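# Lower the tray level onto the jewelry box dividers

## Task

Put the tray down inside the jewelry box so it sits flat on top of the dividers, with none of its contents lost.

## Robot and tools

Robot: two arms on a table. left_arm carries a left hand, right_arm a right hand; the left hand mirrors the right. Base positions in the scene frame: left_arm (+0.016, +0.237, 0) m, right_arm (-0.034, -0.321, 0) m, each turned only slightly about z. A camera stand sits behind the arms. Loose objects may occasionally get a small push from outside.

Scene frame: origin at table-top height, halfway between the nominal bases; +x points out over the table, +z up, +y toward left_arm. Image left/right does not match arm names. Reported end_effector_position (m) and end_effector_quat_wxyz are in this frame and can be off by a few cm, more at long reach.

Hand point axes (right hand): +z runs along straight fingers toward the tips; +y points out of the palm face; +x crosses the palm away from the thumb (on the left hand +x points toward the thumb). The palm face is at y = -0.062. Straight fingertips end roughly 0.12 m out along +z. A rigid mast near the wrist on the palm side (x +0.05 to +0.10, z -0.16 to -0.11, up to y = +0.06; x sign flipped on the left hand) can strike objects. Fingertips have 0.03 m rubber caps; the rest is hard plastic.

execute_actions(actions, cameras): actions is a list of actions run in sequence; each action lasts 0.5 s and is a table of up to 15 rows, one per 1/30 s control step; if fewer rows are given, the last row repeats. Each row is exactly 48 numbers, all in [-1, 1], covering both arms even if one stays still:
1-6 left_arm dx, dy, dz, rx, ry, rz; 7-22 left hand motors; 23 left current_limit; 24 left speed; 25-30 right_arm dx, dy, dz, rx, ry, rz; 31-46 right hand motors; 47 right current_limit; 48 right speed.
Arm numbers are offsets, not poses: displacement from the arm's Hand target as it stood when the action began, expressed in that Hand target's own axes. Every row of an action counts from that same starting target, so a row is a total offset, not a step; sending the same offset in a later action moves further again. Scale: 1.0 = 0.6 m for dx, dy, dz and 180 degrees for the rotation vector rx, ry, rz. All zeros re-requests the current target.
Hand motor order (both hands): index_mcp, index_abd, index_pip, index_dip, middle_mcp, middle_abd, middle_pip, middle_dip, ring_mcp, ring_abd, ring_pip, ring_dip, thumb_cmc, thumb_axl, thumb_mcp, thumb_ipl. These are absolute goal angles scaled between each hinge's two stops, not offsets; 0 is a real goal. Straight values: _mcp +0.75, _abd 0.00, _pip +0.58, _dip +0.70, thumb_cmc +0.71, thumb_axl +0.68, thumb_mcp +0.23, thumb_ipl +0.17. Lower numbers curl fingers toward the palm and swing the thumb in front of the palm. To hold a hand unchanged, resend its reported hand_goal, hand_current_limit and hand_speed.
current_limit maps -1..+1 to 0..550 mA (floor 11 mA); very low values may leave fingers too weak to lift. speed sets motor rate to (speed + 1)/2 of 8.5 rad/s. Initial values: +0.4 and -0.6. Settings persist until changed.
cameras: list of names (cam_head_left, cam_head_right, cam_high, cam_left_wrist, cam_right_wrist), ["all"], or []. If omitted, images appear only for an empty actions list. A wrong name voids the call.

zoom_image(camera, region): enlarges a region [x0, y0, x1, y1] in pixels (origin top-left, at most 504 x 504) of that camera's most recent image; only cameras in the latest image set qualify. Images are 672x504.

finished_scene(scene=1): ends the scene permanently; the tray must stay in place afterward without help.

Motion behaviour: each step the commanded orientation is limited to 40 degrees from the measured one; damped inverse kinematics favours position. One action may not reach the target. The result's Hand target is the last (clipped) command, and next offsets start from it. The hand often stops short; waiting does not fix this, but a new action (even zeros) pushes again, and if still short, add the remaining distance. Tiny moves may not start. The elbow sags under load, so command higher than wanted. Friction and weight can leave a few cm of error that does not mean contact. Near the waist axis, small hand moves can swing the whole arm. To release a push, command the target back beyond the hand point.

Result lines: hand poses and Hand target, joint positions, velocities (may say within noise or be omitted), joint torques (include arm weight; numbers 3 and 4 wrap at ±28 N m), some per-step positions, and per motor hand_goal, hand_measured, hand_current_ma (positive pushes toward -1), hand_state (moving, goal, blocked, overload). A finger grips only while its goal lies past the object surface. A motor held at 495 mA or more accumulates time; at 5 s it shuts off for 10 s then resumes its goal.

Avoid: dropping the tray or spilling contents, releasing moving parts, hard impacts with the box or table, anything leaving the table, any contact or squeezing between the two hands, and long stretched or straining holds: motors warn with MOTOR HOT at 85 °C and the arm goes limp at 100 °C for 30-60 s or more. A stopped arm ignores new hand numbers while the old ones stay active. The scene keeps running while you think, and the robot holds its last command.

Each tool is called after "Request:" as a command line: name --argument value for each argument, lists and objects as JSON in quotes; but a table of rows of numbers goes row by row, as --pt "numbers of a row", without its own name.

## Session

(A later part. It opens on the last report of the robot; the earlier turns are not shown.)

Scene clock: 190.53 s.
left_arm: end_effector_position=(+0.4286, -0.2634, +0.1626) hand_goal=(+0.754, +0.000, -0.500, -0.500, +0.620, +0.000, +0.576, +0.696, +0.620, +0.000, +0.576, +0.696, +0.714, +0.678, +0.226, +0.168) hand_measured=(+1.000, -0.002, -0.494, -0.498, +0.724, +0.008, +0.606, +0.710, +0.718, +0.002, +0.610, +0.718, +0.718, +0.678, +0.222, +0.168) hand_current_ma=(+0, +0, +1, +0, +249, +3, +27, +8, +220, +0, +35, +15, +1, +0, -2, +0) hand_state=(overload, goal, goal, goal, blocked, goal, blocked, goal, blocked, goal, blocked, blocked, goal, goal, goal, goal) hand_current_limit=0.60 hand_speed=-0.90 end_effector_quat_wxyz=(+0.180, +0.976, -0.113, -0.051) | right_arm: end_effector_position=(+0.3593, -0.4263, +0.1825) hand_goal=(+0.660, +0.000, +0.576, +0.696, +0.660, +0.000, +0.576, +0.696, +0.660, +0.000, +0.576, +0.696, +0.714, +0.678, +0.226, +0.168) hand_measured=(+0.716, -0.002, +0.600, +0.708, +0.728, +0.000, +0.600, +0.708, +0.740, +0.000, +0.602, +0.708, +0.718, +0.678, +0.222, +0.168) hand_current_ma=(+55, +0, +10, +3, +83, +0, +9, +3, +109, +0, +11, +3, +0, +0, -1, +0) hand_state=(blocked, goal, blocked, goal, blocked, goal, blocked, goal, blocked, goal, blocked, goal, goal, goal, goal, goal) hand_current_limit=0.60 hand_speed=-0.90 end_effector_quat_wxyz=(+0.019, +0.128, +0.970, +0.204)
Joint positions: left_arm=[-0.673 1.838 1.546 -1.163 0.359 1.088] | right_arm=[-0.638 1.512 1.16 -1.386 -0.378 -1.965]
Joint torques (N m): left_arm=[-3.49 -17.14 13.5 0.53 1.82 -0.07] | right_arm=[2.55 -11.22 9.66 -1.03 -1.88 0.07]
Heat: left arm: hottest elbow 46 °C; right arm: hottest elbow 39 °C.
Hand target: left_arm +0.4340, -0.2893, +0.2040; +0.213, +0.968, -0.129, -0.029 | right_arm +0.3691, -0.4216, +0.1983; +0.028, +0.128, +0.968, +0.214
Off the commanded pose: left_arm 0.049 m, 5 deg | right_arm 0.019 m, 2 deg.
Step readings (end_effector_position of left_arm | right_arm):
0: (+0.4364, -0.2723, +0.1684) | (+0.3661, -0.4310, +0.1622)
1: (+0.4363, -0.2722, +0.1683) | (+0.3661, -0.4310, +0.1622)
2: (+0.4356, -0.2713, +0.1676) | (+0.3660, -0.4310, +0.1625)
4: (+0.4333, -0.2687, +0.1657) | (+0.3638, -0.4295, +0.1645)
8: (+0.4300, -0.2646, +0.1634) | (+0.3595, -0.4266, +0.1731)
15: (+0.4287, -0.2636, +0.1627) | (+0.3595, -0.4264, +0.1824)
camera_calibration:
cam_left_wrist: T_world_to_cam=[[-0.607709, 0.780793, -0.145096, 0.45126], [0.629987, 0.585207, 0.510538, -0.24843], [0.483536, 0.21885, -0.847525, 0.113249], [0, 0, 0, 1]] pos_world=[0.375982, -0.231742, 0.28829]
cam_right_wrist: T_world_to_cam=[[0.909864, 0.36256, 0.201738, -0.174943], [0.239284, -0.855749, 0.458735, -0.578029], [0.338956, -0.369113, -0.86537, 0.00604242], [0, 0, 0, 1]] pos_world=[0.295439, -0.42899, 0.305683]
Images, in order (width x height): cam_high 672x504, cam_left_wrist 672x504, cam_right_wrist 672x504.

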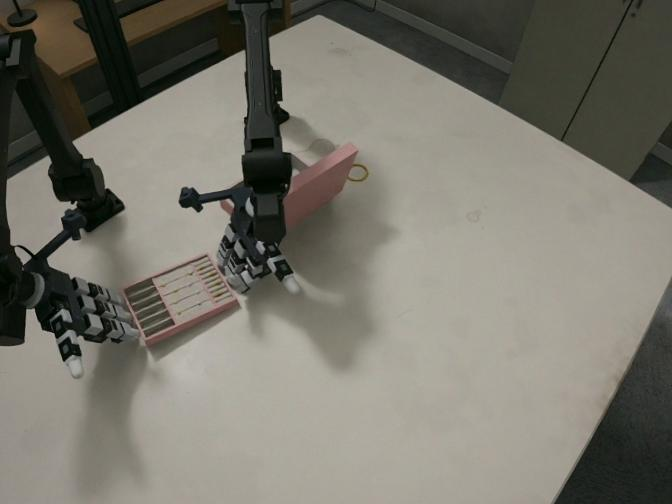

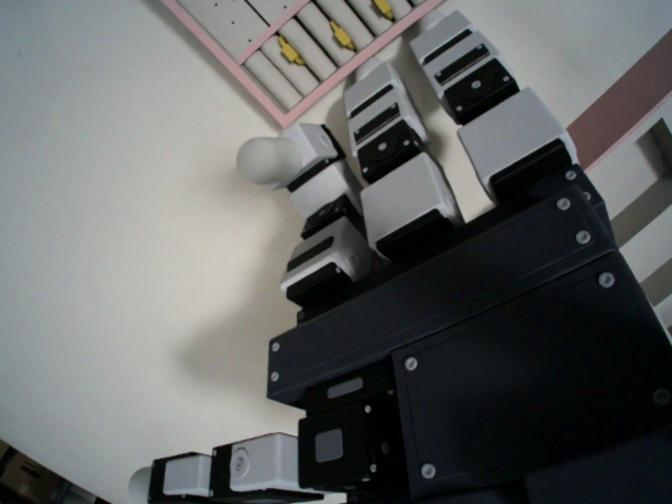

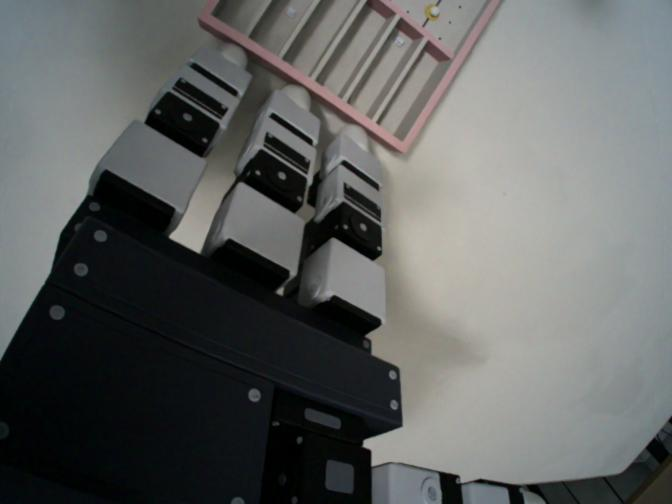

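Request:
execute_actions --actions '[[[0,0,0,0,0,0,0.754,0,-0.5,-0.5,0.62,0,0.576,0.696,0.62,0,0.576,0.696,0.714,0.678,0.226,0.168,0.6,-0.9,0,0,0,0,0,0,0.66,0,0.576,0.696,0.66,0,0.576,0.696,0.66,0,0.576,0.696,0.714,0.678,0.226,0.168,0.6,-0.9]]]' --cameras '["cam_high","cam_left_wrist"]'

Request:
zoom_image --camera "cam_high" --region '[80, 210, 320, 390]'

Scene clock: 192.53 s.
left_arm: end_effector_position=(+0.4286, -0.2634, +0.1626) hand_goal=(+0.754, +0.000, -0.500, -0.500, +0.620, +0.000, +0.576, +0.696, +0.620, +0.000, +0.576, +0.696, +0.714, +0.678, +0.226, +0.168) hand_measured=(+1.000, -0.002, -0.494, -0.498, +0.724, +0.008, +0.606, +0.710, +0.718, +0.002, +0.610, +0.718, +0.718, +0.678, +0.222, +0.168) hand_current_ma=(+0, +0, +1, +0, +249, +3, +27, +8, +220, +0, +35, +15, +1, +0, -2, +0) hand_state=(overload, goal, goal, goal, blocked, goal, blocked, goal, blocked, goal, blocked, blocked, goal, goal, goal, goal) hand_current_limit=0.60 hand_speed=-0.90 end_effector_quat_wxyz=(+0.180, +0.976, -0.113, -0.051) | right_arm: end_effector_position=(+0.3593, -0.4263, +0.1825) hand_goal=(+0.660, +0.000, +0.576, +0.696, +0.660, +0.000, +0.576, +0.696, +0.660, +0.000, +0.576, +0.696, +0.714, +0.678, +0.226, +0.168) hand_measured=(+0.716, -0.002, +0.600, +0.708, +0.728, +0.000, +0.600, +0.708, +0.740, +0.000, +0.602, +0.708, +0.718, +0.678, +0.222, +0.168) hand_current_ma=(+55, +0, +10, +3, +83, +0, +9, +3, +109, +0, +11, +3, +0, +0, -1, +0) hand_state=(blocked, goal, blocked, goal, blocked, goal, blocked, goal, blocked, goal, blocked, goal, goal, goal, goal, goal) hand_current_limit=0.60 hand_speed=-0.90 end_effector_quat_wxyz=(+0.019, +0.128, +0.970, +0.204)
Joint positions: left_arm=[-0.673 1.838 1.546 -1.163 0.359 1.088] | right_arm=[-0.638 1.512 1.16 -1.386 -0.378 -1.965]
Joint torques (N m): left_arm=[-3.25 -16.79 13.46 0.62 1.86 -0.09] | right_arm=[2.49 -11.28 9.65 -1.05 -1.88 0.07]
Heat: left arm: hottest elbow 46 °C; right arm: hottest elbow 40 °C.
Hand target: left_arm +0.4340, -0.2893, +0.2040; +0.213, +0.968, -0.129, -0.029 | right_arm +0.3691, -0.4216, +0.1983; +0.028, +0.128, +0.968, +0.214
Off the commanded pose: left_arm 0.049 m, 5 deg | right_arm 0.019 m, 2 deg.
Step readings (end_effector_position of left_arm | right_arm):
0: (+0.4286, -0.2634, +0.1626) | (+0.3593, -0.4263, +0.1825)
1: (+0.4286, -0.2634, +0.1626) | (+0.3593, -0.4263, +0.1825)
2: (+0.4286, -0.2634, +0.1626) | (+0.3593, -0.4263, +0.1825)
4: (+0.4286, -0.2634, +0.1626) | (+0.3593, -0.4263, +0.1825)
8: (+0.4286, -0.2634, +0.1626) | (+0.3593, -0.4263, +0.1825)
15: (+0.4286, -0.2634, +0.1626) | (+0.3593, -0.4263, +0.1825)
camera_calibration:
cam_left_wrist: T_world_to_cam=[[-0.607709, 0.780793, -0.145096, 0.45126], [0.629987, 0.585207, 0.510538, -0.24843], [0.483536, 0.21885, -0.847525, 0.113249], [0, 0, 0, 1]] pos_world=[0.375982, -0.231742, 0.28829]
Images, in order (width x height): cam_high 672x504, cam_left_wrist 672x504.

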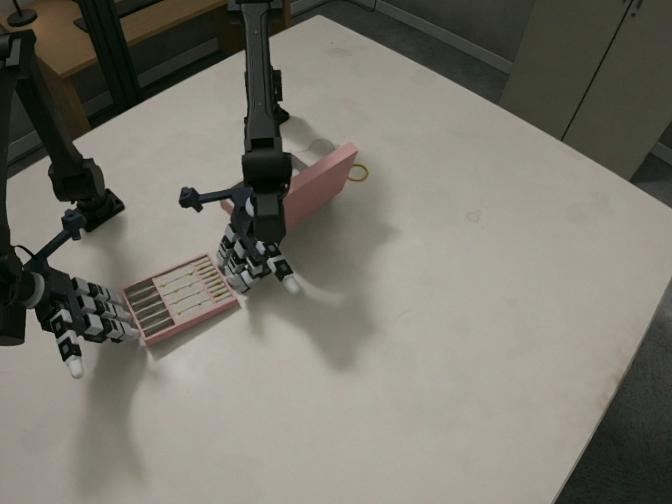

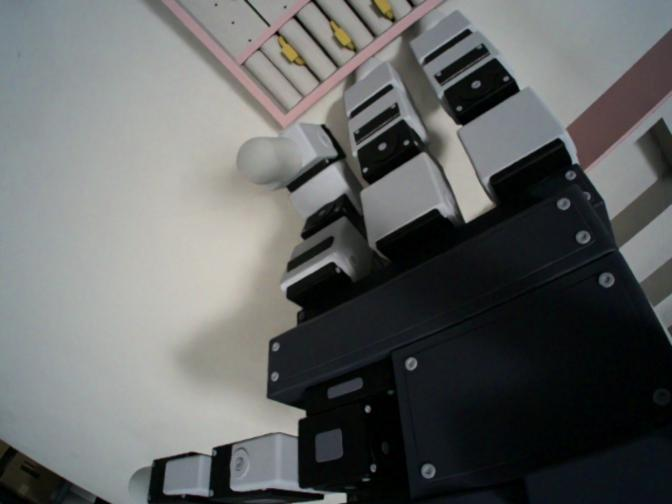

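Scaled by 2.100 from the camera's 672x504 image, which has a finer 960x720 frame.

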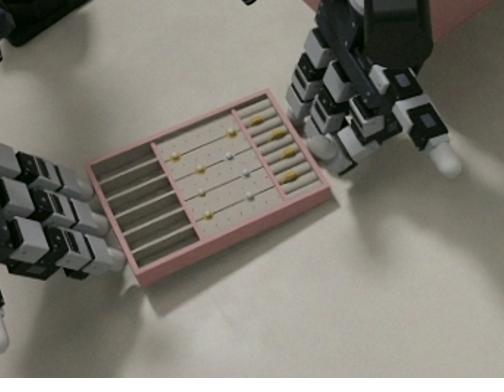

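Request:
execute_actions --actions '[[[0,0.0141,-0.0302,0,0,0,0.754,0,-0.5,-0.5,0.62,0,0.576,0.696,0.62,0,0.576,0.696,0.714,0.678,0.226,0.168,0.6,-0.9,0,0,0,0,0,0,0.66,0,0.576,0.696,0.66,0,0.576,0.696,0.66,0,0.576,0.696,0.714,0.678,0.226,0.168,0.6,-0.9]]]' --cameras '["cam_high","cam_left_wrist"]'

Scene clock: 194.63 s.
left_arm: end_effector_position=(+0.4267, -0.2620, +0.1705) hand_goal=(+0.754, +0.000, -0.500, -0.500, +0.620, +0.000, +0.576, +0.696, +0.620, +0.000, +0.576, +0.696, +0.714, +0.678, +0.226, +0.168) hand_measured=(+1.000, -0.002, -0.494, -0.498, +0.724, +0.008, +0.608, +0.710, +0.712, +0.004, +0.610, +0.718, +0.718, +0.678, +0.222, +0.168) hand_current_ma=(+0, +0, +1, +0, +248, +3, +29, +8, +200, +0, +35, +15, +1, +0, -2, +0) hand_state=(overload, goal, goal, goal, blocked, goal, blocked, goal, blocked, goal, blocked, blocked, goal, goal, goal, goal) hand_current_limit=0.60 hand_speed=-0.90 end_effector_quat_wxyz=(+0.174, +0.977, -0.111, -0.061) | right_arm: end_effector_position=(+0.3591, -0.4260, +0.1827) hand_goal=(+0.660, +0.000, +0.576, +0.696, +0.660, +0.000, +0.576, +0.696, +0.660, +0.000, +0.576, +0.696, +0.714, +0.678, +0.226, +0.168) hand_measured=(+0.704, -0.002, +0.600, +0.708, +0.724, +0.000, +0.600, +0.708, +0.740, +0.000, +0.602, +0.708, +0.718, +0.678, +0.222, +0.168) hand_current_ma=(+35, +0, +10, +3, +70, +0, +9, +3, +109, +0, +11, +3, +0, +0, -1, +0) hand_state=(blocked, goal, blocked, goal, blocked, goal, blocked, goal, blocked, goal, blocked, goal, goal, goal, goal, goal) hand_current_limit=0.60 hand_speed=-0.90 end_effector_quat_wxyz=(+0.019, +0.128, +0.970, +0.204)
Joint positions: left_arm=[-0.673 1.838 1.573 -1.214 0.36 1.088] | right_arm=[-0.638 1.512 1.16 -1.388 -0.379 -1.965]
Joint torques (N m): left_arm=[-3.66 -18.49 13.94 0.58 1.79 -0.13] | right_arm=[2.49 -11.22 9.63 -0.98 -1.83 0.07]
Heat: left arm: hottest elbow 47 °C; right arm: hottest elbow 40 °C.
Hand target: left_arm +0.4340, -0.2894, +0.2241; +0.213, +0.968, -0.129, -0.029 | right_arm +0.3691, -0.4216, +0.1983; +0.028, +0.128, +0.968, +0.214
Off the commanded pose: left_arm 0.061 m, 6 deg | right_arm 0.019 m, 2 deg.
Step readings (end_effector_position of left_arm | right_arm):
0: (+0.4286, -0.2634, +0.1626) | (+0.3593, -0.4263, +0.1825)
1: (+0.4285, -0.2634, +0.1626) | (+0.3593, -0.4263, +0.1825)
2: (+0.4283, -0.2632, +0.1632) | (+0.3593, -0.4263, +0.1825)
4: (+0.4271, -0.2623, +0.1641) | (+0.3592, -0.4261, +0.1826)
8: (+0.4266, -0.2619, +0.1678) | (+0.3591, -0.4260, +0.1827)
15: (+0.4266, -0.2620, +0.1701) | (+0.3591, -0.4260, +0.1827)
camera_calibration:
cam_left_wrist: T_world_to_cam=[[-0.610223, 0.782887, -0.12131, 0.447775], [0.639987, 0.577397, 0.506981, -0.25782], [0.466953, 0.231735, -0.853378, 0.131963], [0, 0, 0, 1]] pos_world=[0.376624, -0.232274, 0.297644]
Images, in order (width x height): cam_high 672x504, cam_left_wrist 672x504.

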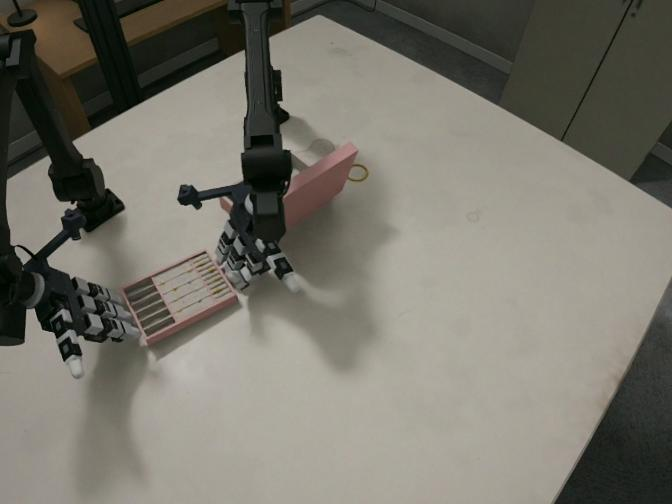

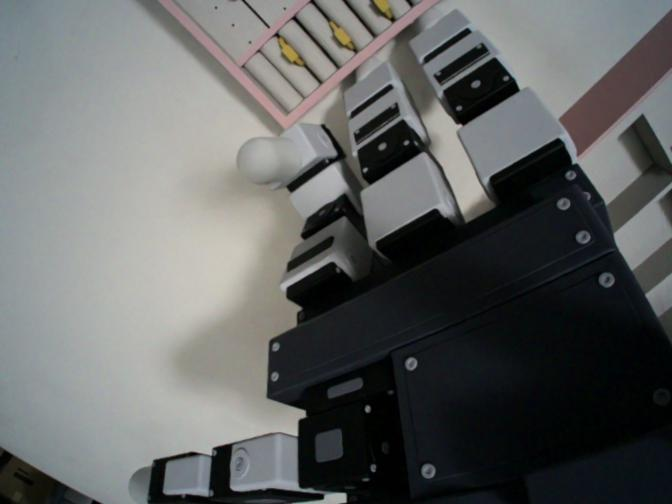

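Request:
execute_actions --actions '[[[0,0.0141,-0.0302,0,0,0,0.754,0,-0.5,-0.5,0.62,0,0.576,0.696,0.62,0,0.576,0.696,0.714,0.678,0.226,0.168,0.6,-0.9,0,0,0,0,0,0,0.65,0,0.576,0.696,0.66,0,0.576,0.696,0.66,0,0.576,0.696,0.714,0.678,0.226,0.168,0.6,-0.9]]]' --cameras '["cam_high","cam_left_wrist","cam_right_wrist"]'

Scene clock: 196.73 s.
left_arm: end_effector_position=(+0.4259, -0.2614, +0.1920) hand_goal=(+0.754, +0.000, -0.500, -0.500, +0.620, +0.000, +0.576, +0.696, +0.620, +0.000, +0.576, +0.696, +0.714, +0.678, +0.226, +0.168) hand_measured=(+1.000, -0.002, -0.494, -0.498, +0.724, +0.008, +0.612, +0.714, +0.710, +0.000, +0.610, +0.718, +0.718, +0.678, +0.222, +0.168) hand_current_ma=(+0, +0, +1, +0, +248, +2, +37, +11, +191, +0, +35, +15, +1, +0, -2, +0) hand_state=(overload, goal, goal, goal, blocked, goal, blocked, goal, blocked, goal, blocked, blocked, goal, goal, goal, goal) hand_current_limit=0.60 hand_speed=-0.90 end_effector_quat_wxyz=(+0.173, +0.977, -0.112, -0.063) | right_arm: end_effector_position=(+0.3591, -0.4261, +0.1826) hand_goal=(+0.650, +0.000, +0.576, +0.696, +0.660, +0.000, +0.576, +0.696, +0.660, +0.000, +0.576, +0.696, +0.714, +0.678, +0.226, +0.168) hand_measured=(+0.698, -0.002, +0.602, +0.708, +0.722, +0.000, +0.600, +0.708, +0.740, +0.000, +0.604, +0.708, +0.718, +0.678, +0.222, +0.168) hand_current_ma=(+42, +0, +11, +3, +66, +0, +9, +3, +109, +0, +12, +3, +0, +0, -1, +0) hand_state=(blocked, goal, blocked, goal, blocked, goal, blocked, goal, blocked, goal, blocked, goal, goal, goal, goal, goal) hand_current_limit=0.60 hand_speed=-0.90 end_effector_quat_wxyz=(+0.019, +0.128, +0.970, +0.204)
Joint positions: left_arm=[-0.673 1.824 1.612 -1.27 0.359 1.089] | right_arm=[-0.638 1.512 1.16 -1.388 -0.379 -1.965]
Joint torques (N m): left_arm=[-3.37 -17.73 14.32 1.02 1.79 -0.13] | right_arm=[2.49 -11.28 9.63 -0.98 -1.85 0.07]
Heat: left arm: hottest elbow 47 °C; right arm: hottest elbow 40 °C.
Hand target: left_arm +0.4340, -0.2894, +0.2440; +0.213, +0.968, -0.129, -0.029 | right_arm +0.3691, -0.4216, +0.1983; +0.028, +0.128, +0.968, +0.214
Off the commanded pose: left_arm 0.060 m, 6 deg | right_arm 0.019 m, 2 deg.
Step readings (end_effector_position of left_arm | right_arm):
0: (+0.4267, -0.2620, +0.1705) | (+0.3591, -0.4260, +0.1827)
1: (+0.4266, -0.2620, +0.1705) | (+0.3591, -0.4260, +0.1827)
2: (+0.4264, -0.2618, +0.1711) | (+0.3591, -0.4260, +0.1827)
4: (+0.4259, -0.2614, +0.1732) | (+0.3591, -0.4260, +0.1827)
8: (+0.4263, -0.2617, +0.1825) | (+0.3591, -0.4260, +0.1827)
15: (+0.4260, -0.2615, +0.1920) | (+0.3591, -0.4261, +0.1826)
camera_calibration:
cam_left_wrist: T_world_to_cam=[[-0.609367, 0.784003, -0.118364, 0.44879], [0.641761, 0.575361, 0.507053, -0.269899], [0.465634, 0.23302, -0.853749, 0.151537], [0, 0, 0, 1]] pos_world=[0.376128, -0.231875, 0.319349]
cam_right_wrist: T_world_to_cam=[[0.910068, 0.362186, 0.201488, -0.175166], [0.239619, -0.856457, 0.457235, -0.577987], [0.33817, -0.367834, -0.866221, 0.00729404], [0, 0, 0, 1]] pos_world=[0.295443, -0.428895, 0.305888]
Images, in order (width x height): cam_high 672x504, cam_left_wrist 672x504, cam_right_wrist 672x504.

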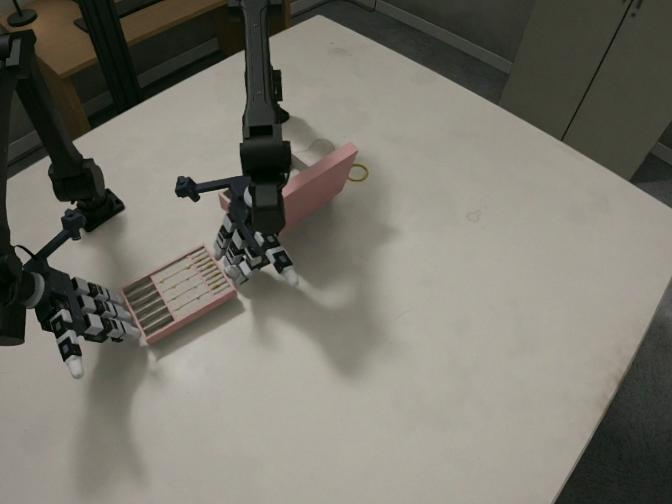

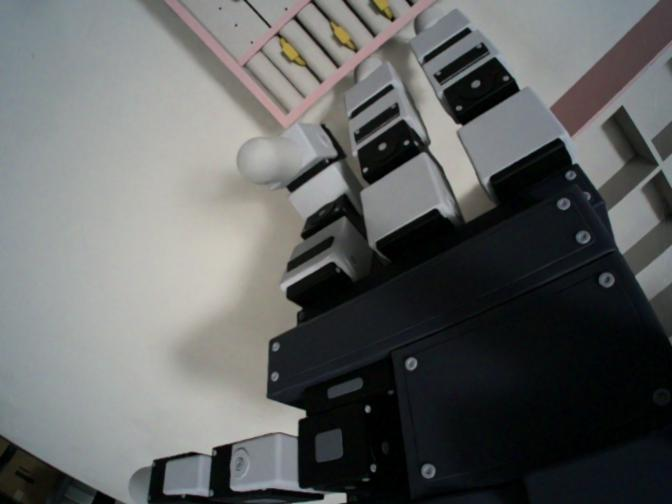

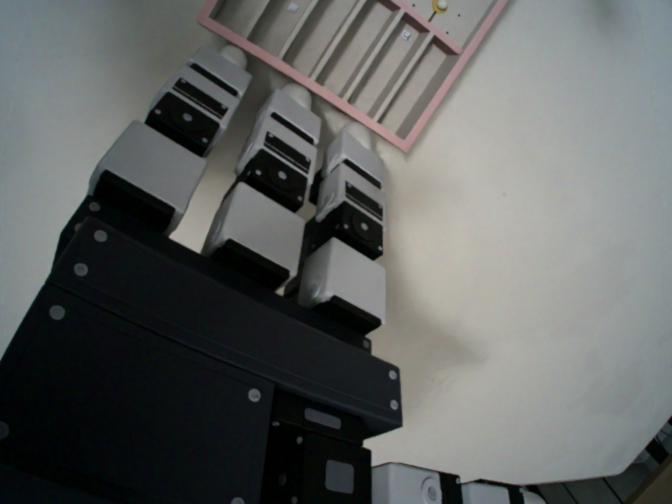

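Request:
execute_actions --actions '[[[-0.0346,0.0172,-0.0150,0,0,0,0.754,0,-0.5,-0.5,0.60,0,0.576,0.696,0.60,0,0.576,0.696,0.714,0.678,0.226,0.168,0.6,-0.9,0.0346,0.0004,-0.0228,0,0,0,0.64,0,0.576,0.696,0.64,0,0.576,0.696,0.64,0,0.576,0.696,0.714,0.678,0.226,0.168,0.6,-0.9]],[[-0.0346,0.0172,-0.0150,0,0,0,0.754,0,-0.5,-0.5,0.60,0,0.576,0.696,0.60,0,0.576,0.696,0.714,0.678,0.226,0.168,0.6,-0.9,0.0346,0.0004,-0.0228,0,0,0,0.64,0,0.576,0.696,0.64,0,0.576,0.696,0.64,0,0.576,0.696,0.714,0.678,0.226,0.168,0.6,-0.9]]]' --cameras '["all"]'

Scene clock: 206.20 s.
left_arm: end_effector_position=(+0.4032, -0.2666, +0.2459) hand_goal=(+0.754, +0.000, -0.500, -0.500, +0.600, +0.000, +0.576, +0.696, +0.600, +0.000, +0.576, +0.696, +0.714, +0.678, +0.226, +0.168) hand_measured=(+1.000, -0.002, -0.494, -0.498, +0.710, +0.002, +0.612, +0.716, +0.698, -0.004, +0.612, +0.718, +0.718, +0.678, +0.222, +0.168) hand_current_ma=(+0, +0, +1, +0, +276, +0, +38, +13, +227, -1, +35, +15, +1, +0, -2, +0) hand_state=(overload, goal, goal, goal, blocked, goal, blocked, goal, blocked, goal, blocked, blocked, goal, goal, goal, goal) hand_current_limit=0.60 hand_speed=-0.90 end_effector_quat_wxyz=(+0.190, +0.974, -0.119, -0.037) | right_arm: end_effector_position=(+0.3321, -0.4350, +0.2189) hand_goal=(+0.640, +0.000, +0.576, +0.696, +0.640, +0.000, +0.576, +0.696, +0.640, +0.000, +0.576, +0.696, +0.714, +0.678, +0.226, +0.168) hand_measured=(+0.692, +0.000, +0.602, +0.708, +0.712, +0.002, +0.600, +0.710, +0.728, +0.002, +0.608, +0.712, +0.718, +0.678, +0.222, +0.168) hand_current_ma=(+49, +0, +11, +3, +93, +0, +10, +3, +132, +0, +17, +4, +0, +0, -1, +0) hand_state=(blocked, goal, blocked, goal, blocked, goal, blocked, goal, blocked, goal, blocked, goal, goal, goal, goal, goal) hand_current_limit=0.60 hand_speed=-0.90 end_effector_quat_wxyz=(+0.039, +0.134, +0.971, +0.191)
Joint positions: left_arm=[-0.707 1.731 1.612 -1.288 0.355 1.058] | right_arm=[-0.697 1.413 1.16 -1.457 -0.369 -2.005]
Joint torques (N m): left_arm=[-4.84 -15.91 10.85 1.2 1.6 -0.27] | right_arm=[2.14 -10.23 7.21 -1.68 -1.79 -0.22]
Heat: left arm: hottest elbow 47 °C; right arm: hottest elbow 41 °C.
Hand target: left_arm +0.3910, -0.2893, +0.2691; +0.213, +0.968, -0.129, -0.029 | right_arm +0.3262, -0.4216, +0.2234; +0.028, +0.128, +0.968, +0.214
Off the commanded pose: left_arm 0.035 m, 3 deg | right_arm 0.015 m, 3 deg.
Step readings (end_effector_position of left_arm | right_arm):
0: (+0.4259, -0.2614, +0.1920) | (+0.3591, -0.4261, +0.1826)
1: (+0.4259, -0.2614, +0.1920) | (+0.3591, -0.4261, +0.1826)
2: (+0.4259, -0.2614, +0.1927) | (+0.3590, -0.4262, +0.1828)
4: (+0.4255, -0.2611, +0.1950) | (+0.3573, -0.4265, +0.1851)
8: (+0.4234, -0.2604, +0.2070) | (+0.3525, -0.4285, +0.1946)
15: (+0.4192, -0.2605, +0.2218) | (+0.3491, -0.4297, +0.2021)
16: (+0.4192, -0.2605, +0.2218) | (+0.3490, -0.4297, +0.2020)
17: (+0.4187, -0.2608, +0.2219) | (+0.3482, -0.4296, +0.2023)
19: (+0.4170, -0.2615, +0.2225) | (+0.3450, -0.4302, +0.2046)
23: (+0.4090, -0.2657, +0.2311) | (+0.3371, -0.4339, +0.2126)
30: (+0.4031, -0.2668, +0.2460) | (+0.3323, -0.4352, +0.2189)
camera_calibration:
cam_left_wrist: T_world_to_cam=[[-0.599022, 0.780301, -0.17973, 0.455272], [0.619355, 0.593776, 0.513644, -0.267311], [0.507517, 0.196368, -0.838968, 0.179011], [0, 0, 0, 1]] pos_world=[0.347427, -0.231679, 0.369314]
cam_right_wrist: T_world_to_cam=[[0.910449, 0.34995, 0.220493, -0.164212], [0.2068, -0.846798, 0.490068, -0.587922], [0.358212, -0.400584, -0.843336, 0.0187043], [0, 0, 0, 1]] pos_world=[0.264388, -0.432892, 0.340103]

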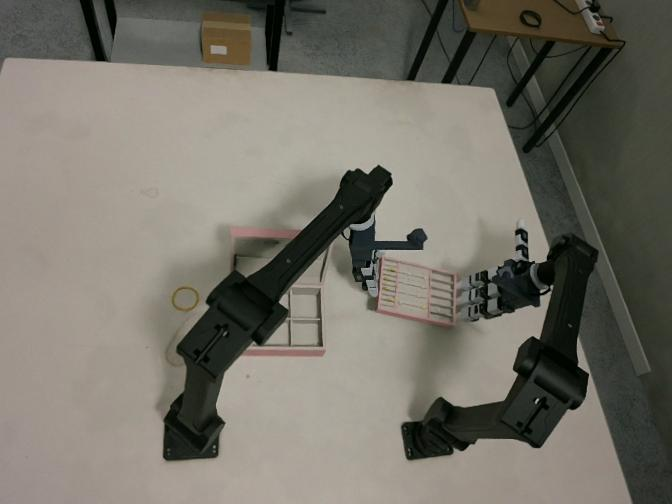

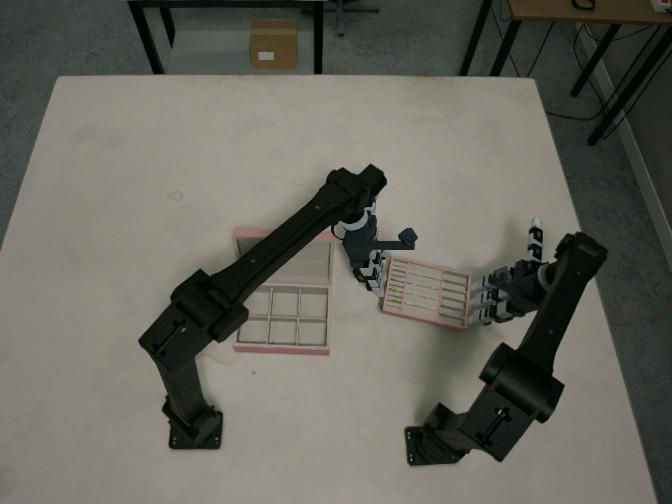

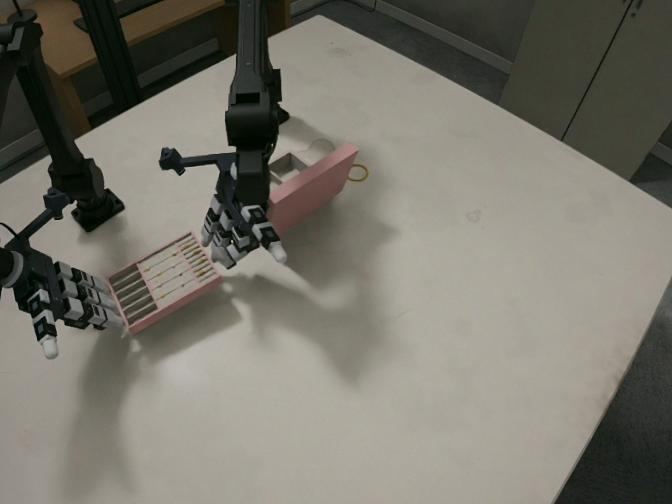

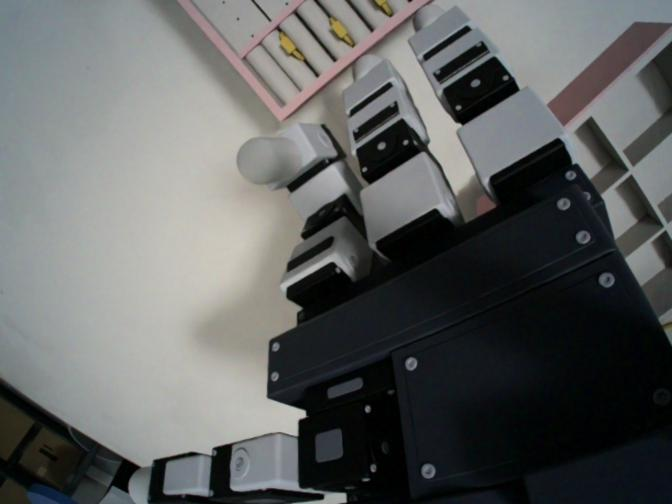

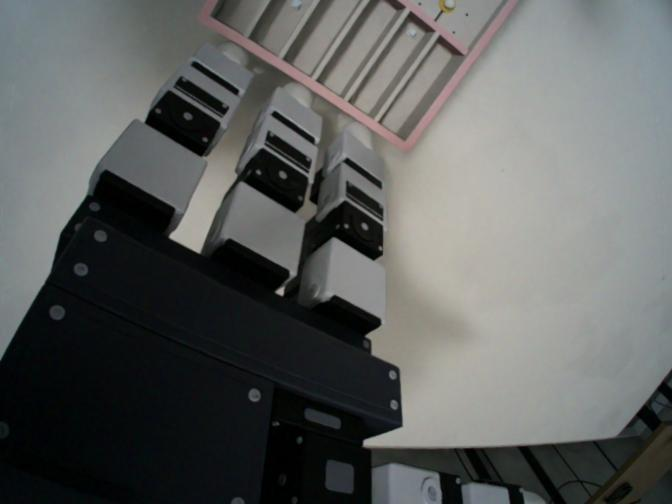

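Request:
execute_actions --actions '[[[-0.0346,0.0084,0.0039,0,0,0,0.754,0,-0.5,-0.5,0.60,0,0.576,0.696,0.60,0,0.576,0.696,0.714,0.678,0.226,0.168,0.6,-0.9,0.0346,-0.0007,-0.0205,0,0,0,0.63,0,0.576,0.696,0.64,0,0.576,0.696,0.64,0,0.576,0.696,0.714,0.678,0.226,0.168,0.6,-0.9]],[[-0.0346,0.0084,0.0039,0,0,0,0.754,0,-0.5,-0.5,0.60,0,0.576,0.696,0.60,0,0.576,0.696,0.714,0.678,0.226,0.168,0.6,-0.9,0.0346,-0.0007,-0.0205,0,0,0,0.63,0,0.576,0.696,0.64,0,0.576,0.696,0.64,0,0.576,0.696,0.714,0.678,0.226,0.168,0.6,-0.9]]]' --cameras '["cam_head_left","cam_head_right","cam_high"]'

Scene clock: 209.97 s.
left_arm: end_effector_position=(+0.3620, -0.2692, +0.2472) hand_goal=(+0.754, +0.000, -0.500, -0.500, +0.600, +0.000, +0.576, +0.696, +0.600, +0.000, +0.576, +0.696, +0.714, +0.678, +0.226, +0.168) hand_measured=(+1.000, -0.002, -0.494, -0.498, +0.708, +0.002, +0.614, +0.716, +0.698, -0.004, +0.614, +0.718, +0.718, +0.678, +0.222, +0.168) hand_current_ma=(+0, +0, +1, +0, +266, +0, +39, +13, +227, -1, +40, +16, +1, +0, -2, +0) hand_state=(overload, goal, goal, goal, blocked, goal, blocked, goal, blocked, goal, blocked, blocked, goal, goal, goal, goal) hand_current_limit=0.60 hand_speed=-0.90 end_effector_quat_wxyz=(+0.183, +0.975, -0.119, -0.039) | right_arm: end_effector_position=(+0.2897, -0.4346, +0.2418) hand_goal=(+0.630, +0.000, +0.576, +0.696, +0.640, +0.000, +0.576, +0.696, +0.640, +0.000, +0.576, +0.696, +0.714, +0.678, +0.226, +0.168) hand_measured=(+0.688, +0.002, +0.604, +0.708, +0.710, +0.004, +0.600, +0.710, +0.724, +0.004, +0.610, +0.712, +0.718, +0.678, +0.222, +0.168) hand_current_ma=(+60, +0, +12, +3, +88, +0, +10, +3, +120, +0, +19, +5, +0, +0, -1, +0) hand_state=(blocked, goal, blocked, goal, blocked, goal, blocked, goal, blocked, goal, blocked, goal, goal, goal, goal, goal) hand_current_limit=0.60 hand_speed=-0.90 end_effector_quat_wxyz=(+0.037, +0.135, +0.972, +0.188)
Joint positions: left_arm=[-0.766 1.659 1.526 -1.266 0.338 1] | right_arm=[-0.768 1.319 1.132 -1.548 -0.35 -2.078]
Joint torques (N m): left_arm=[-4.95 -16.79 9.31 1.94 1.75 -0.35] | right_arm=[1.79 -9 6.94 -1.72 -1.78 -0.19]
Heat: left arm: hottest elbow 47 °C; right arm: hottest elbow 41 °C.
Hand target: left_arm +0.3480, -0.2892, +0.2691; +0.213, +0.968, -0.129, -0.029 | right_arm +0.2832, -0.4216, +0.2454; +0.028, +0.128, +0.968, +0.214
Off the commanded pose: left_arm 0.033 m, 4 deg | right_arm 0.015 m, 3 deg.
joint sent to its limit (right arm) — joint 6 (wrist roll), lower limit. The joint targets still meet the commanded pose.
Step readings (end_effector_position of left_arm | right_arm):
0: (+0.4032, -0.2666, +0.2459) | (+0.3321, -0.4350, +0.2189)
1: (+0.4033, -0.2666, +0.2458) | (+0.3320, -0.4350, +0.2189)
2: (+0.4031, -0.2668, +0.2459) | (+0.3313, -0.4350, +0.2192)
4: (+0.4005, -0.2666, +0.2452) | (+0.3280, -0.4351, +0.2209)
8: (+0.3888, -0.2671, +0.2454) | (+0.3170, -0.4351, +0.2258)
15: (+0.3839, -0.2685, +0.2500) | (+0.3117, -0.4356, +0.2304)
16: (+0.3838, -0.2684, +0.2501) | (+0.3116, -0.4357, +0.2304)
17: (+0.3832, -0.2683, +0.2494) | (+0.3109, -0.4356, +0.2307)
19: (+0.3794, -0.2670, +0.2474) | (+0.3068, -0.4353, +0.2321)
23: (+0.3661, -0.2672, +0.2442) | (+0.2951, -0.4343, +0.2371)
30: (+0.3618, -0.2693, +0.2472) | (+0.2897, -0.4346, +0.2418)
Images, in order (width x height): cam_head_left 672x504, cam_head_right 672x504, cam_high 672x504.

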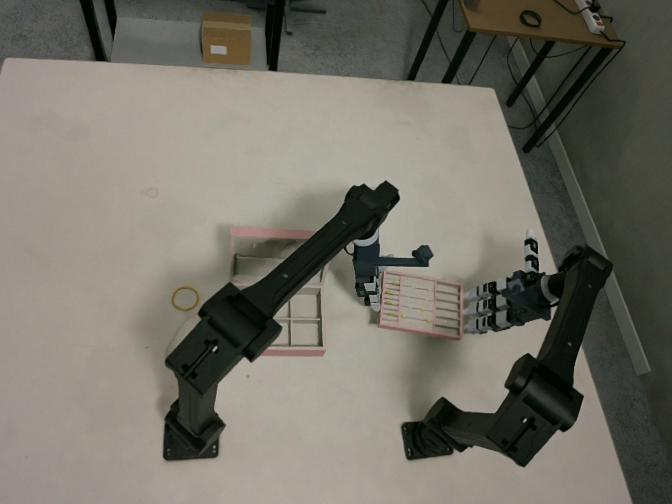

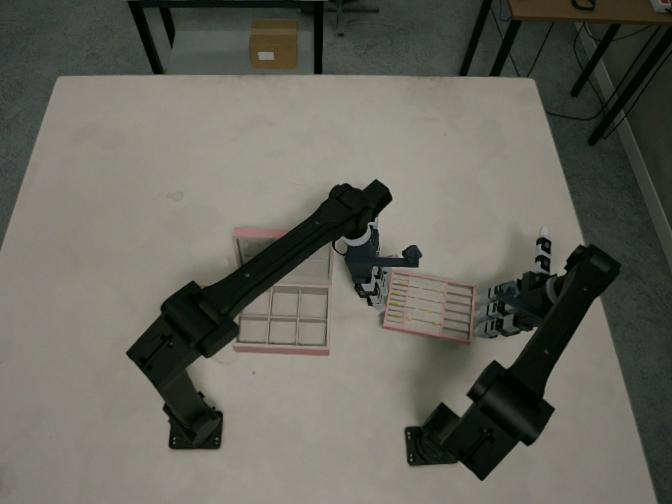

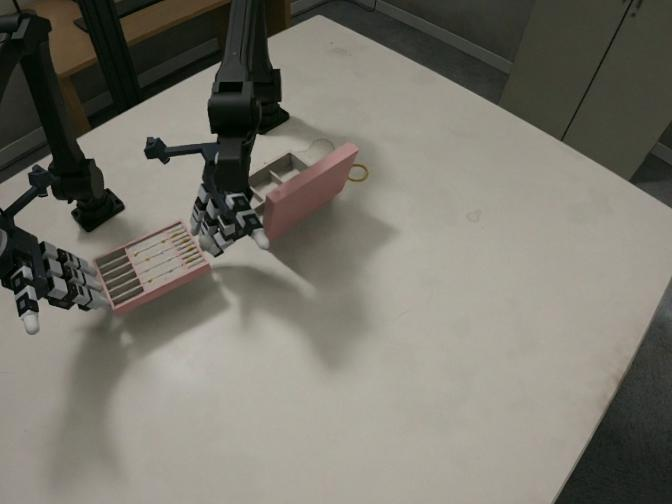

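Request:
execute_actions --actions '[[[-0.0150,-0.0450,-0.0210,0,0.00235,-0.00504,0.754,0,-0.5,-0.5,0.60,0,0.576,0.696,0.60,0,0.576,0.696,0.714,0.678,0.226,0.168,0.6,-0.9,0.0099,0.0451,0.0211,0,0.00235,-0.00504,0.63,0,0.576,0.696,0.64,0,0.576,0.696,0.64,0,0.576,0.696,0.714,0.678,0.226,0.168,0.6,-0.9]],[[-0.0142,-0.0452,-0.0211,0,0.00235,-0.00504,0.754,0,-0.5,-0.5,0.60,0,0.576,0.696,0.60,0,0.576,0.696,0.714,0.678,0.226,0.168,0.6,-0.9,0.0090,0.0453,0.0211,0,0.00235,-0.00504,0.63,0,0.576,0.696,0.64,0,0.576,0.696,0.64,0,0.576,0.696,0.714,0.678,0.226,0.168,0.6,-0.9]]]' --cameras '["all"]'

Scene clock: 217.00 s.
left_arm: end_effector_position=(+0.3517, -0.2139, +0.2464) hand_goal=(+0.754, +0.000, -0.500, -0.500, +0.600, +0.000, +0.576, +0.696, +0.600, +0.000, +0.576, +0.696, +0.714, +0.678, +0.226, +0.168) hand_measured=(+1.000, -0.002, -0.494, -0.498, +0.708, +0.000, +0.616, +0.716, +0.698, -0.008, +0.618, +0.720, +0.718, +0.678, +0.222, +0.168) hand_current_ma=(+0, +0, +1, +0, +266, +0, +43, +15, +221, -2, +49, +18, +1, +0, -2, +0) hand_state=(overload, goal, goal, goal, blocked, goal, blocked, blocked, blocked, goal, blocked, blocked, goal, goal, goal, goal) hand_current_limit=0.60 hand_speed=-0.90 end_effector_quat_wxyz=(+0.183, +0.977, -0.101, -0.037) | right_arm: end_effector_position=(+0.2855, -0.3823, +0.2442) hand_goal=(+0.630, +0.000, +0.576, +0.696, +0.640, +0.000, +0.576, +0.696, +0.640, +0.000, +0.576, +0.696, +0.714, +0.678, +0.226, +0.168) hand_measured=(+0.686, +0.002, +0.608, +0.710, +0.710, +0.004, +0.600, +0.710, +0.720, +0.004, +0.612, +0.714, +0.718, +0.678, +0.222, +0.168) hand_current_ma=(+54, +0, +16, +4, +84, +0, +10, +4, +113, +0, +21, +6, +0, +0, -1, +0) hand_state=(blocked, goal, blocked, goal, blocked, goal, blocked, goal, blocked, goal, blocked, goal, goal, goal, goal, goal) hand_current_limit=0.60 hand_speed=-0.90 end_effector_quat_wxyz=(+0.032, +0.120, +0.973, +0.194)
Joint positions: left_arm=[-0.705 1.534 1.375 -1.251 0.341 1.026] | right_arm=[-0.657 1.232 1.059 -1.543 -0.369 -1.997]
Joint torques (N m): left_arm=[-2.9 -14.15 9.61 1.54 1.98 -0.14] | right_arm=[4.95 -7.94 6.93 -0.55 -2.03 0.13]
Heat: left arm: hottest elbow 46 °C; right arm: hottest elbow 41 °C.
Hand target: left_arm +0.3462, -0.2270, +0.2693; +0.214, +0.970, -0.112, -0.025 | right_arm +0.2872, -0.3609, +0.2454; +0.024, +0.111, +0.970, +0.215
Off the commanded pose: left_arm 0.027 m, 4 deg | right_arm 0.022 m, 3 deg.
Step readings (end_effector_position of left_arm | right_arm):
0: (+0.3621, -0.2692, +0.2471) | (+0.2897, -0.4346, +0.2418)
1: (+0.3619, -0.2690, +0.2468) | (+0.2897, -0.4346, +0.2418)
2: (+0.3612, -0.2683, +0.2462) | (+0.2892, -0.4342, +0.2416)
4: (+0.3572, -0.2637, +0.2441) | (+0.2871, -0.4311, +0.2408)
8: (+0.3506, -0.2521, +0.2436) | (+0.2822, -0.4191, +0.2385)
15: (+0.3528, -0.2460, +0.2495) | (+0.2836, -0.4141, +0.2413)
16: (+0.3527, -0.2456, +0.2492) | (+0.2837, -0.4141, +0.2412)
17: (+0.3522, -0.2445, +0.2485) | (+0.2838, -0.4131, +0.2412)
19: (+0.3502, -0.2375, +0.2457) | (+0.2832, -0.4066, +0.2404)
23: (+0.3502, -0.2197, +0.2425) | (+0.2826, -0.3871, +0.2411)
30: (+0.3518, -0.2139, +0.2464) | (+0.2851, -0.3823, +0.2442)
camera_calibration:
cam_left_wrist: T_world_to_cam=[[-0.626538, 0.761761, -0.164831, 0.38546], [0.600746, 0.606742, 0.520546, -0.259372], [0.496541, 0.227121, -0.837773, 0.205397], [0, 0, 0, 1]] pos_world=[0.295334, -0.182907, 0.370627]
cam_right_wrist: T_world_to_cam=[[0.900624, 0.377497, 0.21534, -0.13127], [0.237051, -0.841995, 0.484615, -0.551491], [0.364256, -0.385409, -0.847807, 0.0830231], [0, 0, 0, 1]] pos_world=[0.218714, -0.382801, 0.365916]

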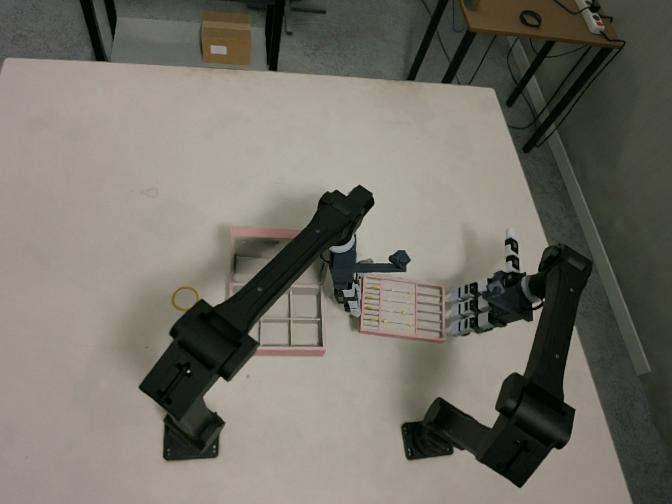

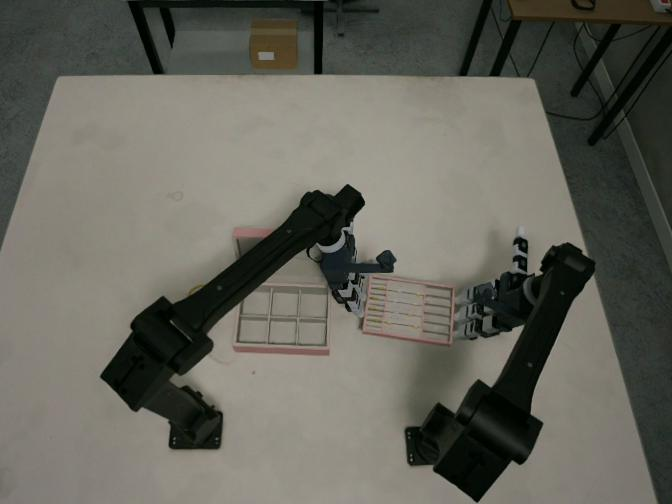

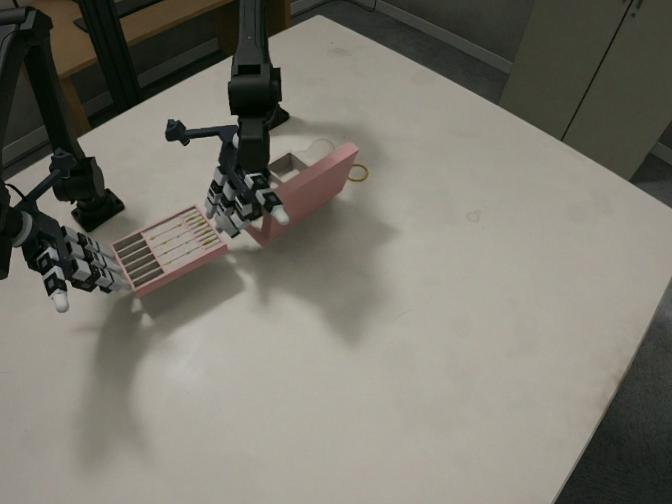

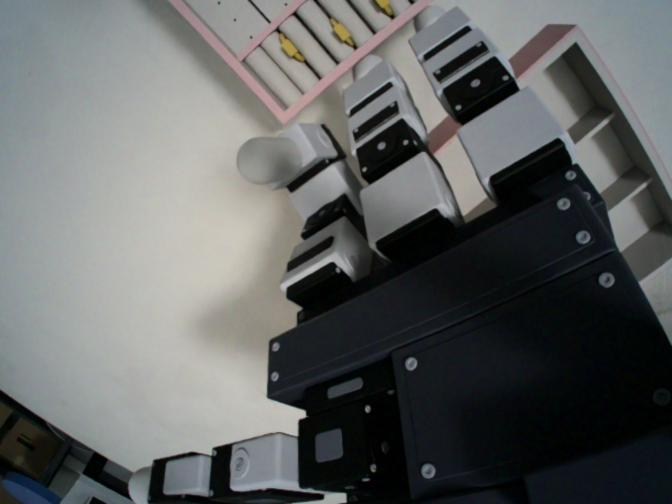

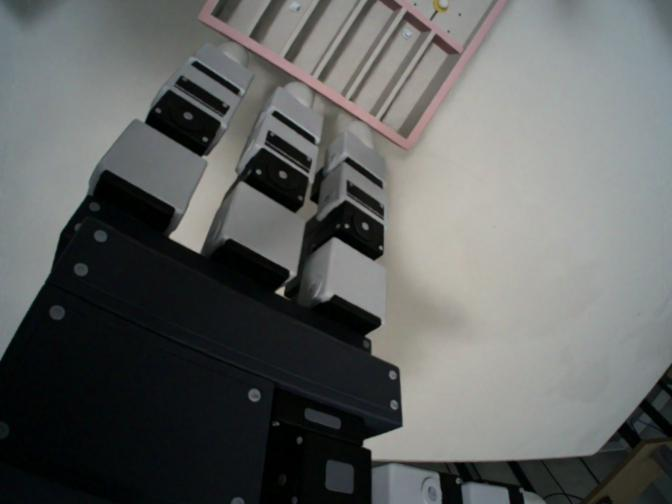

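Request:
execute_actions --actions '[[[-0.0133,-0.0454,-0.0212,0,0.00235,-0.00504,0.754,0,-0.5,-0.5,0.60,0,0.576,0.696,0.60,0,0.576,0.696,0.714,0.678,0.7,0.5,0.6,-0.9,0.0082,0.0454,0.0212,0,0.00235,-0.00504,0.63,0,0.576,0.696,0.64,0,0.576,0.696,0.64,0,0.576,0.696,0.714,0.678,0.226,0.168,0.6,-0.9]],[[-0.0124,-0.0456,-0.0213,0,0.00235,-0.00504,0.754,0,-0.5,-0.5,0.60,0,0.576,0.696,0.60,0,0.576,0.696,0.714,0.678,0.7,0.5,0.6,-0.9,0.0073,0.0455,0.0212,0,0.00235,-0.00504,0.63,0,0.576,0.696,0.64,0,0.576,0.696,0.64,0,0.576,0.696,0.714,0.678,0.226,0.168,0.6,-0.9]],[[-0.0115,-0.0458,-0.0214,0,0.00235,-0.00504,0.754,0,-0.5,-0.5,0.60,0,0.576,0.696,0.60,0,0.576,0.696,0.714,0.678,0.7,0.5,0.6,-0.9,0.0064,0.0456,0.0213,0,0.00235,-0.00504,0.63,0,0.576,0.696,0.64,0,0.576,0.696,0.64,0,0.576,0.696,0.714,0.678,0.226,0.168,0.6,-0.9]]]' --cameras '["all"]'

Scene clock: 224.67 s.
left_arm: end_effector_position=(+0.3472, -0.1215, +0.2505) hand_goal=(+0.754, +0.000, -0.500, -0.500, +0.600, +0.000, +0.576, +0.696, +0.600, +0.000, +0.576, +0.696, +0.714, +0.678, +0.700, +0.500) hand_measured=(+0.966, -0.002, -0.494, -0.498, +0.708, -0.002, +0.624, +0.722, +0.698, -0.010, +0.620, +0.720, +0.718, +0.678, +0.692, +0.498) hand_current_ma=(+0, +0, +1, +0, +266, +0, +60, +21, +221, -3, +53, +19, +1, +0, -4, -1) hand_state=(overload, goal, goal, goal, blocked, goal, blocked, blocked, blocked, goal, blocked, blocked, goal, goal, goal, goal) hand_current_limit=0.60 hand_speed=-0.90 end_effector_quat_wxyz=(+0.185, +0.979, -0.078, -0.028) | right_arm: end_effector_position=(+0.2947, -0.2918, +0.2421) hand_goal=(+0.630, +0.000, +0.576, +0.696, +0.640, +0.000, +0.576, +0.696, +0.640, +0.000, +0.576, +0.696, +0.714, +0.678, +0.226, +0.168) hand_measured=(+0.686, +0.002, +0.610, +0.712, +0.710, +0.004, +0.606, +0.714, +0.720, +0.004, +0.624, +0.720, +0.718, +0.678, +0.222, +0.168) hand_current_ma=(+54, +0, +19, +4, +84, +0, +16, +6, +111, +0, +36, +10, +0, +0, -1, +0) hand_state=(blocked, goal, blocked, goal, blocked, goal, blocked, goal, blocked, goal, blocked, blocked, goal, goal, goal, goal) hand_current_limit=0.60 hand_speed=-0.90 end_effector_quat_wxyz=(+0.024, +0.096, +0.976, +0.194)
Joint positions: left_arm=[-0.549 1.366 1.207 -1.28 0.355 1.137] | right_arm=[-0.384 1.137 0.981 -1.477 -0.389 -1.757]
Joint torques (N m): left_arm=[-2.61 -10.93 9.37 1.17 2.28 -0.16] | right_arm=[5.3 -6.83 7.36 0.06 -2.37 0.16]
Heat: left arm: hottest elbow 44 °C; right arm: hottest elbow 41 °C.
Hand target: left_arm +0.3436, -0.1336, +0.2698; +0.214, +0.973, -0.086, -0.019 | right_arm +0.2932, -0.2697, +0.2454; +0.018, +0.085, +0.973, +0.215
Off the commanded pose: left_arm 0.023 m, 4 deg | right_arm 0.022 m, 3 deg.
Step readings (end_effector_position of left_arm | right_arm):
0: (+0.3517, -0.2139, +0.2464) | (+0.2855, -0.3824, +0.2442)
1: (+0.3517, -0.2137, +0.2462) | (+0.2856, -0.3823, +0.2441)
2: (+0.3513, -0.2125, +0.2459) | (+0.2858, -0.3812, +0.2436)
4: (+0.3495, -0.2062, +0.2448) | (+0.2854, -0.3745, +0.2421)
8: (+0.3489, -0.1893, +0.2445) | (+0.2853, -0.3574, +0.2416)
15: (+0.3504, -0.1833, +0.2483) | (+0.2884, -0.3525, +0.2436)
16: (+0.3503, -0.1833, +0.2485) | (+0.2885, -0.3524, +0.2434)
17: (+0.3499, -0.1821, +0.2478) | (+0.2888, -0.3514, +0.2431)
19: (+0.3490, -0.1757, +0.2465) | (+0.2886, -0.3448, +0.2418)
23: (+0.3487, -0.1577, +0.2450) | (+0.2884, -0.3268, +0.2416)
30: (+0.3489, -0.1524, +0.2490) | (+0.2913, -0.3222, +0.2431)
31: (+0.3489, -0.1523, +0.2490) | (+0.2913, -0.3220, +0.2429)
32: (+0.3486, -0.1512, +0.2487) | (+0.2917, -0.3211, +0.2425)
34: (+0.3482, -0.1448, +0.2477) | (+0.2917, -0.3145, +0.2413)
38: (+0.3479, -0.1267, +0.2469) | (+0.2914, -0.2966, +0.2410)
45: (+0.3473, -0.1216, +0.2505) | (+0.2942, -0.2921, +0.2422)
camera_calibration:
cam_left_wrist: T_world_to_cam=[[-0.662165, 0.729042, -0.173305, 0.323432], [0.565676, 0.637986, 0.522479, -0.29933], [0.491475, 0.247933, -0.834854, 0.193637], [0, 0, 0, 1]] pos_world=[0.288321, -0.0928355, 0.374105]
cam_right_wrist: T_world_to_cam=[[0.881824, 0.42219, 0.210101, -0.153465], [0.281758, -0.828953, 0.483166, -0.485468], [0.378152, -0.36687, -0.849946, 0.114607], [0, 0, 0, 1]] pos_world=[0.228775, -0.295593, 0.364215]

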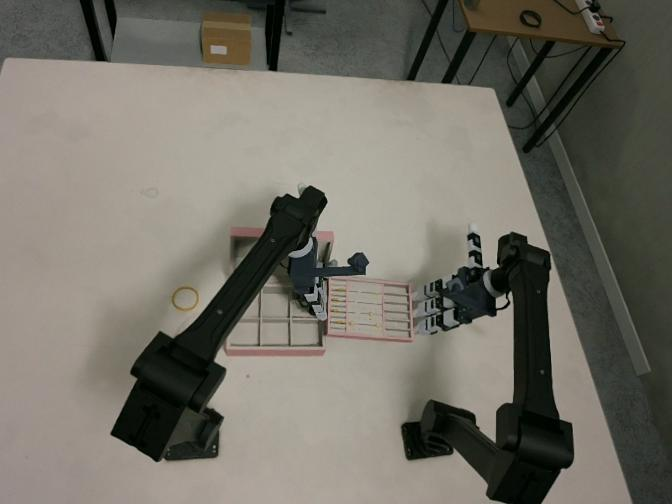

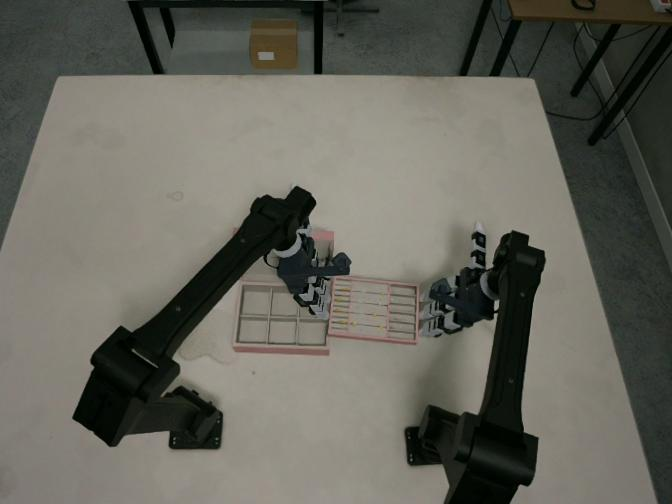

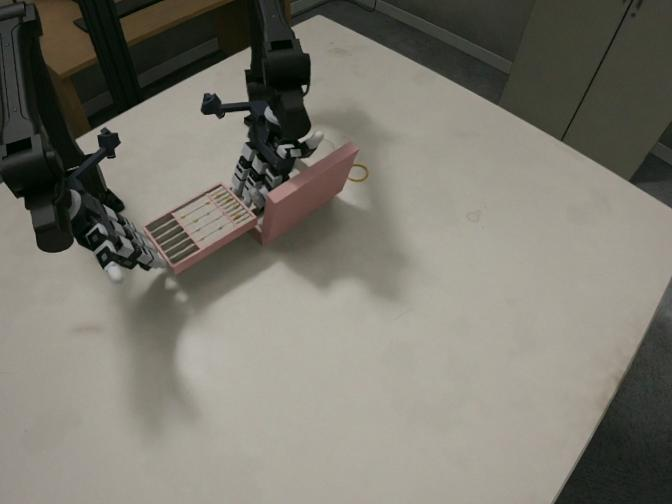

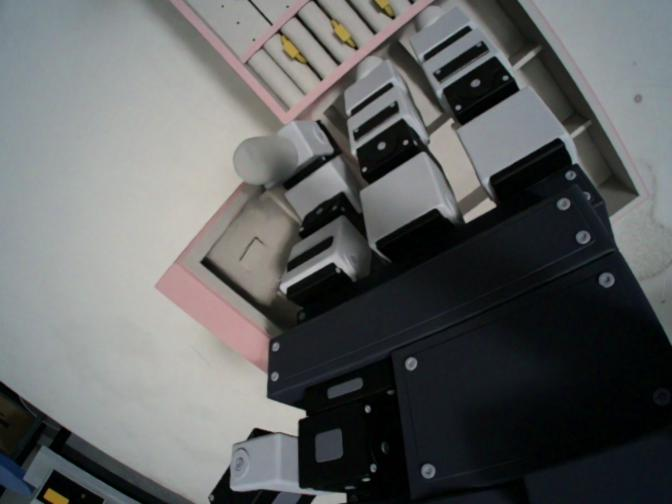

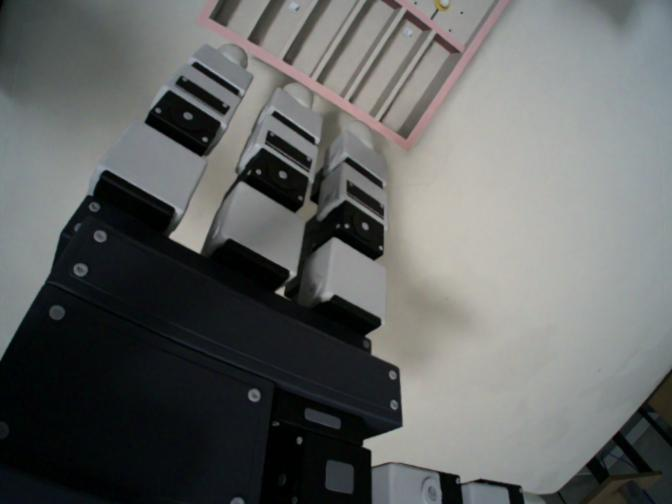

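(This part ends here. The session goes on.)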